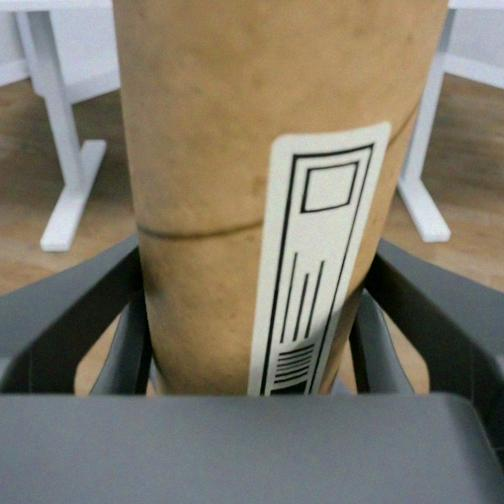

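Request:
move(arm2={"joints":{"joint1_rad":-0.004,"joint2_rad":2.03,"joint3_rad":0.62,"joint4_rad":1.40,"joint5_rad":0,"joint6_rad":0}}, arm1={"target":[0.391,-0.477,1.18,0,0.649,-0.76,0],"speed":0.2}, cameras=[])

Request:
move(arm2={"target":[0.437,-0.480,0.99,-0.705,-0.06,-0.704,0.061],"speed":0.2}, cameras=["arm1_cam_wrist"])

Scene clock: 154.90 s.
Joint torques (N m): arm1=[-1.14 -22.42 11.48 -0.25 0.19 0.14] | arm2=[0.38 -15.79 3.04 3.22 -0.06 0.11] | arm3=[-1.61 -17.32 12.85 0.38 0.08 -0.06]
Heat: arm1: hottest joint3_rad 46 °C; arm2: hottest joint2_rad 40 °C; arm3: hottest joint3_rad 56 °C.
move: arm1 off_target; arm2 done
Joint velocities: within noise
arm1.joint_positions: joint1_rad=+1.906 joint2_rad=+2.091 joint3_rad=+2.147 joint4_rad=-1.655 joint5_rad=-0.002 joint6_rad=+1.578 gripper_m=+0.09010
arm1.joint_status: not commanded
arm1.hand: x=+0.4033 y=-0.4778 z=+1.1680 quat_wxyz=(-0.009, +0.653, -0.757, +0.012) (m; scene frame)
arm1.hand_target: x=+0.3919 y=-0.4770 z=+1.1800 quat_wxyz=(+0.001, +0.649, -0.760, -0.001) (m; scene frame)
arm1.hand_status: off_target (0.017 m and 1.8 deg from the pose sent, 0.134 m and 3.1 deg at the start)
arm2.joint_positions: joint1_rad=-0.001 joint2_rad=+2.048 joint3_rad=+0.623 joint4_rad=+1.379 joint5_rad=+0.000 joint6_rad=-0.008 gripper_m=+0.04686
arm2.joint_status: all done
arm2.hand: x=+0.2722 y=-0.4481 z=+0.9445 quat_wxyz=(-0.689, -0.053, -0.721, +0.057) (m; scene frame)
arm2.hand_target: x=+0.2722 y=-0.4500 z=+0.9583 quat_wxyz=(-0.702, -0.056, -0.708, +0.056) (m; scene frame)
arm2.hand_status: not commanded
arm3: as last shown
pictures: none
No camera images: "cameras" was empty.

Scene clock: 156.57 s.
Joint torques (N m): arm1=[-1.14 -22.42 11.47 -0.27 0.19 0.14] | arm2=[-0.56 -18.26 10.35 1.84 0.06 0.11] | arm3=[-1.55 -17.32 12.92 0.36 0.08 -0.06]
Heat: arm1: hottest joint3_rad 47 °C; arm2: hottest joint2_rad 40 °C; arm3: hottest joint3_rad 56 °C.
move: arm2 off_target
Joint velocities: within noise
arm1.joint_positions: joint1_rad=+1.906 joint2_rad=+2.091 joint3_rad=+2.147 joint4_rad=-1.655 joint5_rad=-0.002 joint6_rad=+1.579 gripper_m=+0.09010
arm1.joint_status: not commanded
arm1.hand: x=+0.4033 y=-0.4779 z=+1.1680 quat_wxyz=(-0.009, +0.653, -0.757, +0.012) (m; scene frame)
arm1.hand_target: x=+0.3919 y=-0.4770 z=+1.1800 quat_wxyz=(+0.001, +0.649, -0.761, -0.001) (m; scene frame)
arm1.hand_status: not commanded
arm2.joint_positions: joint1_rad=-0.001 joint2_rad=+2.115 joint3_rad=+1.055 joint4_rad=+1.023 joint5_rad=+0.006 joint6_rad=-0.008 gripper_m=+0.04686
arm2.joint_status: not commanded
arm2.hand: x=+0.4214 y=-0.4724 z=+0.9754 quat_wxyz=(-0.692, -0.055, -0.717, +0.059) (m; scene frame)
arm2.hand_target: x=+0.4356 y=-0.4798 z=+0.9905 quat_wxyz=(-0.705, -0.060, -0.704, +0.061) (m; scene frame)
arm2.hand_status: off_target (0.023 m and 2.2 deg from the pose sent, 0.174 m and 2.8 deg at the start)
arm3: as last shown
pictures: arm1_cam_wrist
camera_calibration:
arm1_cam_wrist: T_world_to_cam=[[0.989117, -0.141123, 0.0416119, -0.515863], [-0.138579, -0.798582, 0.585715, -1.00777], [-0.0494274, -0.585107, -0.809448, 0.808928], [0, 0, 0, 1]] pos_world=[0.410576, -0.404281, 1.26652]

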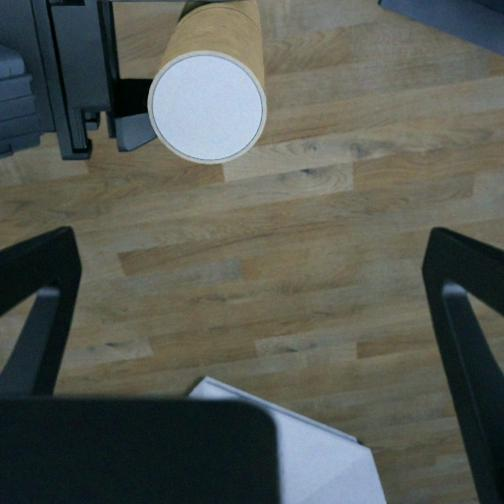

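Request:
move(arm1={"target":[0.379,-0.4755,1.10,0,0.649,-0.76,0],"speed":0.25,"joints":{"gripper_m":0.072}}, cameras=["arm1_cam_wrist"])

Scene clock: 174.33 s.
Joint torques (N m): arm1=[-1.2 -23.94 7.68 0.51 0.19 0.14] | arm2=[-0.32 -18.73 10.43 1.8 0.08 0.17] | arm3=[-1.67 -17.32 12.83 0.35 0.07 -0.06]
Heat: arm1: hottest joint3_rad 49 °C; arm2: hottest joint2_rad 39 °C; arm3: hottest joint3_rad 59 °C.
move: arm1 done
Joint velocities: within noise
arm1.joint_positions: joint1_rad=+1.906 joint2_rad=+2.152 joint3_rad=+2.067 joint4_rad=-1.500 joint5_rad=-0.001 joint6_rad=+1.579 gripper_m=+0.07210
arm1.joint_status: all done
arm1.hand: x=+0.3833 y=-0.4751 z=+1.0983 quat_wxyz=(-0.005, +0.653, -0.757, +0.007) (m; scene frame)
arm1.hand_target: x=+0.3790 y=-0.4754 z=+1.1000 quat_wxyz=(+0.000, +0.649, -0.760, +0.000) (m; scene frame)
arm1.hand_status: done (0.005 m and 1.1 deg from the pose sent, 0.072 m and 1.9 deg at the start)
arm2, arm3: as last shown
pictures: arm1_cam_wrist
camera_calibration:
arm1_cam_wrist: T_world_to_cam=[[0.989603, -0.141237, 0.0271626, -0.477126], [-0.130249, -0.799963, 0.585742, -0.971304], [-0.0609994, -0.58319, -0.810042, 0.759129], [0, 0, 0, 1]] pos_world=[0.39196, -0.401679, 1.19682]

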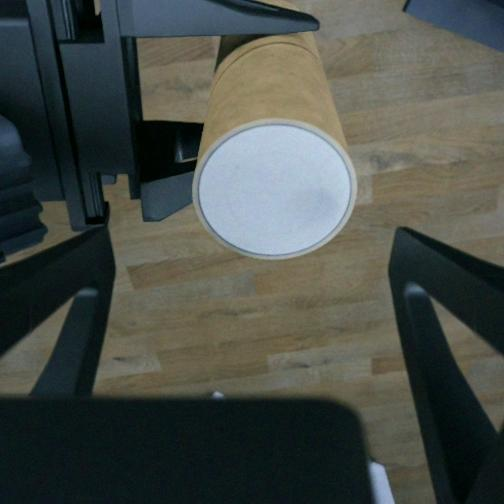

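Request:
move(arm1={"target":[0.386,-0.4755,1.034,0,0.649,-0.76,0],"speed":0.2}, cameras=["arm1_cam_wrist"])

Request:
move(arm1={"joints":{"gripper_m":0.042}}, cameras=["arm2_cam_wrist"])

Scene clock: 185.27 s.
Joint torques (N m): arm1=[-1.32 -23.47 6.93 0.4 0.19 0.13] | arm2=[-0.56 -18.43 10.26 1.89 0.09 0.13] | arm3=[-1.61 -17.38 12.82 0.38 0.08 -0.07]
Heat: arm1: hottest joint3_rad 47 °C; arm2: hottest joint2_rad 39 °C; arm3: hottest joint3_rad 61 °C.
move: arm1 done
Joint velocities: within noise
arm1.joint_positions: joint1_rad=+1.906 joint2_rad=+2.156 joint3_rad=+1.922 joint4_rad=-1.334 joint5_rad=-0.001 joint6_rad=+1.579 gripper_m=+0.07210
arm1.joint_status: not commanded
arm1.hand: x=+0.3870 y=-0.4756 z=+1.0414 quat_wxyz=(+0.001, +0.653, -0.757, +0.000) (m; scene frame)
arm1.hand_target: x=+0.3861 y=-0.4754 z=+1.0340 quat_wxyz=(+0.000, +0.649, -0.760, +0.000) (m; scene frame)
arm1.hand_status: done (0.008 m and 0.6 deg from the pose sent, 0.064 m and 1.1 deg at the start)
arm2, arm3: as last shown
pictures: arm1_cam_wrist
camera_calibration:
arm1_cam_wrist: T_world_to_cam=[[0.989929, -0.141238, 0.0095924, -0.461234], [-0.120019, -0.801414, 0.585944, -0.942919], [-0.0750701, -0.581195, -0.810294, 0.719614], [0, 0, 0, 1]] pos_world=[0.397442, -0.402576, 1.14002]

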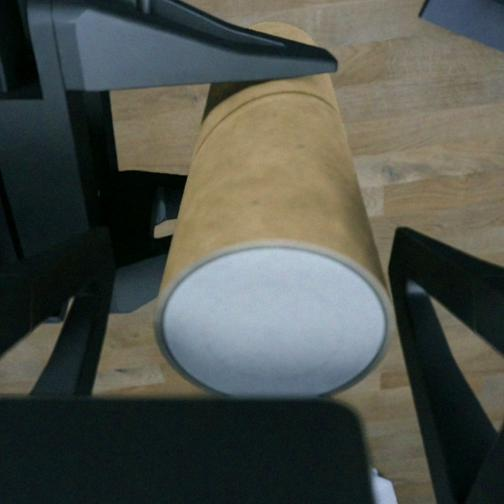

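Scene clock: 185.90 s.
Joint torques (N m): arm1=[-1.32 -23.47 7.08 0.54 0.14 0.12] | arm2=[-0.91 -19.14 10.4 1.89 0.03 0.2] | arm3=[-1.55 -17.38 12.86 0.36 0.08 -0.06]
Heat: arm1: hottest joint3_rad 47 °C; arm2: hottest joint2_rad 39 °C; arm3: hottest joint3_rad 61 °C.
move: arm1 off_target
Joint velocities: within noise
arm1.joint_positions: joint1_rad=+1.906 joint2_rad=+2.156 joint3_rad=+1.920 joint4_rad=-1.334 joint5_rad=+0.000 joint6_rad=+1.579 gripper_m=+0.04570
arm1.joint_status: gripper_m off_target (ended at +0.04573, target +0.04200)
arm1.hand: x=+0.3880 y=-0.4755 z=+1.0404 quat_wxyz=(+0.000, +0.653, -0.757, +0.001) (m; scene frame)
arm1.hand_target: x=+0.3861 y=-0.4754 z=+1.0340 quat_wxyz=(+0.000, +0.649, -0.760, +0.000) (m; scene frame)
arm1.hand_status: not commanded
arm2.joint_positions: joint1_rad=-0.001 joint2_rad=+2.118 joint3_rad=+1.055 joint4_rad=+1.022 joint5_rad=+0.008 joint6_rad=-0.008 gripper_m=+0.04679
arm2.joint_status: not commanded
arm2.hand: x=+0.4212 y=-0.4727 z=+0.9729 quat_wxyz=(-0.690, -0.055, -0.719, +0.060) (m; scene frame)
arm2.hand_target: x=+0.4356 y=-0.4798 z=+0.9903 quat_wxyz=(-0.705, -0.060, -0.704, +0.061) (m; scene frame)
arm2.hand_status: not commanded
arm3: as last shown
pictures: arm2_cam_wrist
camera_calibration:
arm2_cam_wrist: T_world_to_cam=[[-0.156609, -0.987604, 0.0105719, -0.411741], [-0.616305, 0.089355, -0.782422, 1.06468], [0.771778, -0.12905, -0.622659, 0.340228], [0, 0, 0, 1]] pos_world=[0.329106, -0.457866, 1.04923]

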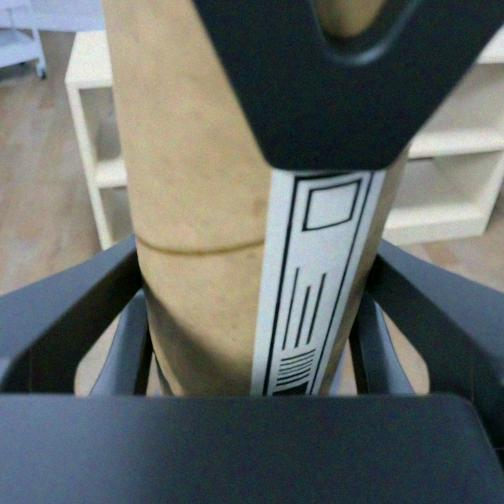

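Request:
move(arm2={"joints":{"gripper_m":0.07}}, cameras=[])

Request:
move(arm2={"target":[0.235,-0.447,0.985,-0.705,-0.06,-0.704,0.061],"speed":0.3}, arm3={"joints":{"joint2_rad":1.65,"joint3_rad":2.5}}, cameras=["arm1_cam_wrist"])

Request:
move(arm1={"target":[0.52,-0.49,1.22,0,0.649,-0.76,0],"speed":0.4}, cameras=[])

Request:
move(arm1={"joints":{"joint1_rad":-0.86,"joint6_rad":0.0}}, cameras=["arm1_cam_wrist"])

Scene clock: 217.97 s.
Joint torques (N m): arm1=[-1.32 -23.41 7.08 0.55 0.14 0.12] | arm2=[-0.44 -19.25 9.96 1.85 -0.01 0.12] | arm3=[-1.67 -17.32 12.86 0.39 0.07 -0.07]
Heat: arm1: hottest joint3_rad 45 °C; arm2: hottest joint2_rad 41 °C; arm3: hottest joint3_rad 63 °C.
move: arm2 done
Joint velocities: within noise
arm1, arm3: as last shown
arm1.joint_positions: joint1_rad=+1.906 joint2_rad=+2.156 joint3_rad=+1.920 joint4_rad=-1.334 joint5_rad=+0.000 joint6_rad=+1.579 gripper_m=+0.04568
arm2.joint_positions: joint1_rad=-0.001 joint2_rad=+2.118 joint3_rad=+1.059 joint4_rad=+1.022 joint5_rad=+0.008 joint6_rad=-0.008 gripper_m=+0.06987
arm2.joint_status: all done
arm2.hand: x=+0.4226 y=-0.4730 z=+0.9747 quat_wxyz=(-0.692, -0.055, -0.717, +0.060) (m; scene frame)
arm2.hand_target: x=+0.4357 y=-0.4798 z=+0.9904 quat_wxyz=(-0.705, -0.060, -0.704, +0.061) (m; scene frame)
arm2.hand_status: not commanded
pictures: none
No camera images: "cameras" was empty.

Scene clock: 219.87 s.
Joint torques (N m): arm1=[-1.32 -23.41 7.08 0.53 0.13 0.12] | arm2=[-0.97 -15.15 2.7 3.04 0 0.14] | arm3=[-1.61 -11.99 7.31 1.2 0.06 -0.11]
Heat: arm1: hottest joint3_rad 45 °C; arm2: hottest joint2_rad 41 °C; arm3: hottest joint3_rad 63 °C.
move: arm2 off_target; arm3 done
Joint velocities: within noise
arm1: as last shown
arm2.joint_positions: joint1_rad=-0.001 joint2_rad=+1.941 joint3_rad=+0.509 joint4_rad=+1.392 joint5_rad=+0.008 joint6_rad=-0.008 gripper_m=+0.06995
arm2.joint_status: not commanded
arm2.hand: x=+0.2356 y=-0.4436 z=+0.9681 quat_wxyz=(-0.690, -0.055, -0.719, +0.060) (m; scene frame)
arm2.hand_target: x=+0.2350 y=-0.4469 z=+0.9848 quat_wxyz=(-0.705, -0.060, -0.704, +0.061) (m; scene frame)
arm2.hand_status: off_target (0.017 m and 2.5 deg from the pose sent, 0.190 m and 2.2 deg at the start)
arm3.joint_positions: joint1_rad=-2.047 joint2_rad=+1.668 joint3_rad=+2.494 joint4_rad=-1.689 joint5_rad=+0.001 joint6_rad=+1.559 gripper_m=+0.06496
arm3.joint_status: all done
arm3.hand: x=-0.5688 y=+0.4231 z=+1.4579 quat_wxyz=(-0.341, -0.924, -0.166, -0.056) (m; scene frame)
arm3.hand_target: x=-0.5742 y=+0.4323 z=+1.4686 quat_wxyz=(-0.349, -0.921, -0.165, -0.055) (m; scene frame)
arm3.hand_status: not commanded
pictures: arm1_cam_wrist
camera_calibration:
arm1_cam_wrist: T_world_to_cam=[[0.989892, -0.141294, 0.0122707, -0.46488], [-0.121727, -0.80203, 0.584748, -0.940521], [-0.0727796, -0.580331, -0.811122, 0.719306], [0, 0, 0, 1]] pos_world=[0.398045, -0.402575, 1.13912]

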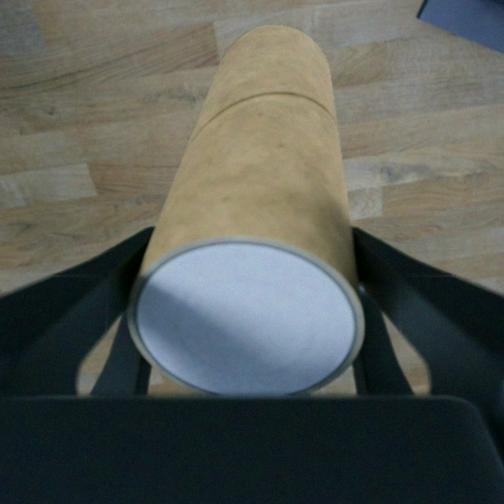

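Scene clock: 221.40 s.
Joint torques (N m): arm1=[-1.9 -17.79 7.35 -0.16 0.13 0.05] | arm2=[-0.38 -14.8 2.82 2.85 -0.01 0.12] | arm3=[-1.67 -12.1 7.32 1.24 0.05 -0.11]
Heat: arm1: hottest joint3_rad 45 °C; arm2: hottest joint2_rad 41 °C; arm3: hottest joint3_rad 62 °C.
move: arm1 done
Joint velocities: within noise
arm1.joint_positions: joint1_rad=+1.906 joint2_rad=+1.706 joint3_rad=+1.726 joint4_rad=-1.566 joint5_rad=+0.000 joint6_rad=+1.579 gripper_m=+0.04568
arm1.joint_status: not commanded
arm1.hand: x=+0.5172 y=-0.4934 z=+1.2258 quat_wxyz=(+0.008, +0.653, -0.757, -0.008) (m; scene frame)
arm1.hand_target: x=+0.5201 y=-0.4900 z=+1.2201 quat_wxyz=(+0.000, +0.649, -0.760, +0.000) (m; scene frame)
arm1.hand_status: done (0.007 m and 1.4 deg from the pose sent, 0.223 m and 0.6 deg at the start; pose on its path clipped on 7 of 46 steps)
arm2, arm3: as last shown
pictures: none
No camera images: "cameras" was empty.

Scene clock: 224.00 s.
Joint torques (N m): arm1=[-0.85 -20.42 7.28 -0.14 -0.03 -0.11] | arm2=[-0.03 -15.15 2.85 2.89 0.02 0.12] | arm3=[-1.55 -12.28 7.28 1.22 0.06 -0.11]
Heat: arm1: hottest joint3_rad 45 °C; arm2: hottest joint2_rad 41 °C; arm3: hottest joint3_rad 61 °C.
move: arm1 done
Joint velocities: within noise
arm1.joint_positions: joint1_rad=-0.866 joint2_rad=+1.733 joint3_rad=+1.726 joint4_rad=-1.566 joint5_rad=+0.003 joint6_rad=+0.012 gripper_m=+0.04569
arm1.joint_status: all done
arm1.hand: x=+1.5578 y=-0.4469 z=+1.2142 quat_wxyz=(+0.000, +0.109, -0.994, +0.002) (m; scene frame)
arm1.hand_target: x=+1.5517 y=-0.4447 z=+1.2221 quat_wxyz=(-0.002, +0.118, -0.993, +0.001) (m; scene frame)
arm1.hand_status: not commanded
arm2, arm3: as last shown
pictures: arm1_cam_wrist
camera_calibration:
arm1_cam_wrist: T_world_to_cam=[[0.222023, -0.974921, 0.0153017, -0.801002], [-0.792905, -0.171394, 0.584744, 0.450663], [-0.567456, -0.14196, -0.811074, 1.92853], [0, 0, 0, 1]] pos_world=[1.62953, -0.429899, 1.31292]

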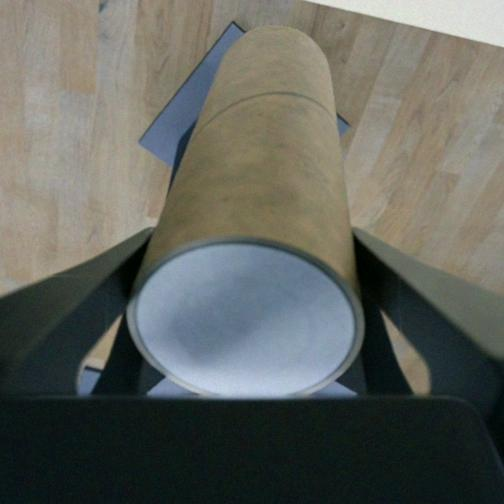

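Request:
move(arm1={"target":[1.705,-0.43,1.03,0,0.1045,-0.9945,0],"speed":0.3}, cameras=["arm1_cam_wrist"])

Scene clock: 237.37 s.
Joint torques (N m): arm1=[-1.85 -23.65 11.03 -0.05 -0.05 -0.11] | arm2=[-0.38 -14.86 2.95 2.99 0.02 0.15] | arm3=[-1.49 -11.99 7.3 1.2 0.04 -0.11]
Heat: arm1: hottest joint3_rad 45 °C; arm2: hottest joint2_rad 40 °C; arm3: hottest joint3_rad 58 °C.
move: arm1 off_target
Joint velocities: within noise
arm1.joint_positions: joint1_rad=-0.886 joint2_rad=+2.208 joint3_rad=+1.941 joint4_rad=-1.344 joint5_rad=+0.001 joint6_rad=+0.007 gripper_m=+0.04569
arm1.joint_status: not commanded
arm1.hand: x=+1.6866 y=-0.4302 z=+1.0178 quat_wxyz=(+0.019, +0.102, -0.995, +0.003) (m; scene frame)
arm1.hand_target: x=+1.7040 y=-0.4302 z=+1.0302 quat_wxyz=(-0.001, +0.105, -0.995, +0.000) (m; scene frame)
arm1.hand_status: off_target (0.022 m and 2.2 deg from the pose sent, 0.236 m and 0.6 deg at the start)
arm2, arm3: as last shown
pictures: arm1_cam_wrist
camera_calibration:
arm1_cam_wrist: T_world_to_cam=[[0.208282, -0.977976, 0.0134307, -0.786526], [-0.773398, -0.156276, 0.614356, 0.613994], [-0.598727, -0.138347, -0.788915, 1.87633], [0, 0, 0, 1]] pos_world=[1.76209, -0.413667, 1.11361]

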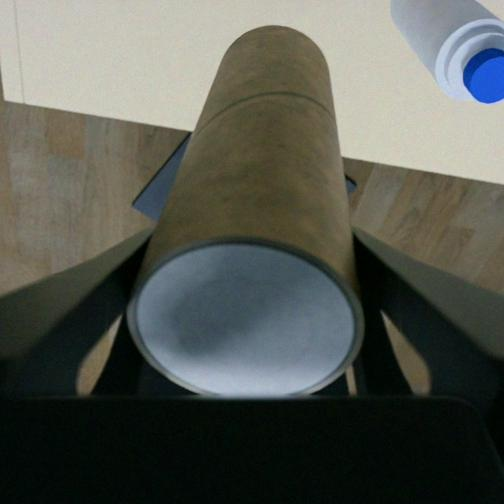

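Request:
move(arm1={"target":[1.70,-0.41,0.92,0,0.1193,-0.9929,0],"speed":0.2}, cameras=[])

Request:
move(arm1={"target":[1.698,-0.41,0.895,0,0.1193,-0.9929,0],"speed":0.05}, cameras=["arm1_cam_wrist"])

Scene clock: 258.13 s.
Joint torques (N m): arm1=[-1.03 -25.93 7.2 0.58 -0.03 -0.11] | arm2=[-0.26 -13.98 2.92 2.95 0 0.16] | arm3=[-1.67 -12.16 7.27 1.24 0.05 -0.11]
Heat: arm1: hottest joint3_rad 47 °C; arm2: hottest joint2_rad 39 °C; arm3: hottest joint3_rad 55 °C.
move: arm1 done
Joint velocities: within noise
arm1.joint_positions: joint1_rad=-0.865 joint2_rad=+2.333 joint3_rad=+1.886 joint4_rad=-1.147 joint5_rad=+0.000 joint6_rad=+0.007 gripper_m=+0.04569
arm1.joint_status: not commanded
arm1.hand: x=+1.6944 y=-0.4144 z=+0.9165 quat_wxyz=(+0.010, +0.112, -0.994, +0.002) (m; scene frame)
arm1.hand_target: x=+1.6999 y=-0.4100 z=+0.9201 quat_wxyz=(+0.000, +0.119, -0.993, +0.000) (m; scene frame)
arm1.hand_status: done (0.008 m and 1.5 deg from the pose sent, 0.101 m and 3.0 deg at the start)
arm2, arm3: as last shown
pictures: none
No camera images: "cameras" was empty.

Scene clock: 259.33 s.
Joint torques (N m): arm1=[-0.97 -24.41 6.37 0.66 -0.04 -0.1] | arm2=[-0.91 -15.27 2.81 2.77 -0.02 0.14] | arm3=[-1.55 -12.04 7.27 1.22 0.07 -0.11]
Heat: arm1: hottest joint3_rad 47 °C; arm2: hottest joint2_rad 39 °C; arm3: hottest joint3_rad 55 °C.
move: arm1 done
Joint velocities: within noise
arm1.joint_positions: joint1_rad=-0.865 joint2_rad=+2.347 joint3_rad=+1.877 joint4_rad=-1.100 joint5_rad=+0.000 joint6_rad=+0.007 gripper_m=+0.04569
arm1.joint_status: not commanded
arm1.hand: x=+1.6993 y=-0.4133 z=+0.9042 quat_wxyz=(-0.001, +0.112, -0.994, +0.001) (m; scene frame)
arm1.hand_target: x=+1.6979 y=-0.4100 z=+0.8952 quat_wxyz=(+0.000, +0.119, -0.993, +0.000) (m; scene frame)
arm1.hand_status: done (0.010 m and 0.9 deg from the pose sent, 0.022 m and 1.5 deg at the start)
arm2, arm3: as last shown
pictures: arm1_cam_wrist
camera_calibration:
arm1_cam_wrist: T_world_to_cam=[[0.227972, -0.973585, 0.0126992, -0.80214], [-0.793409, -0.178191, 0.582023, 0.750408], [-0.564386, -0.142761, -0.813073, 1.75836], [0, 0, 0, 1]] pos_world=[1.77064, -0.396211, 1.00311]

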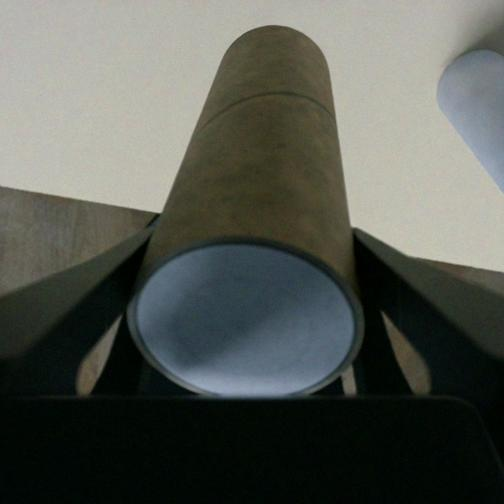

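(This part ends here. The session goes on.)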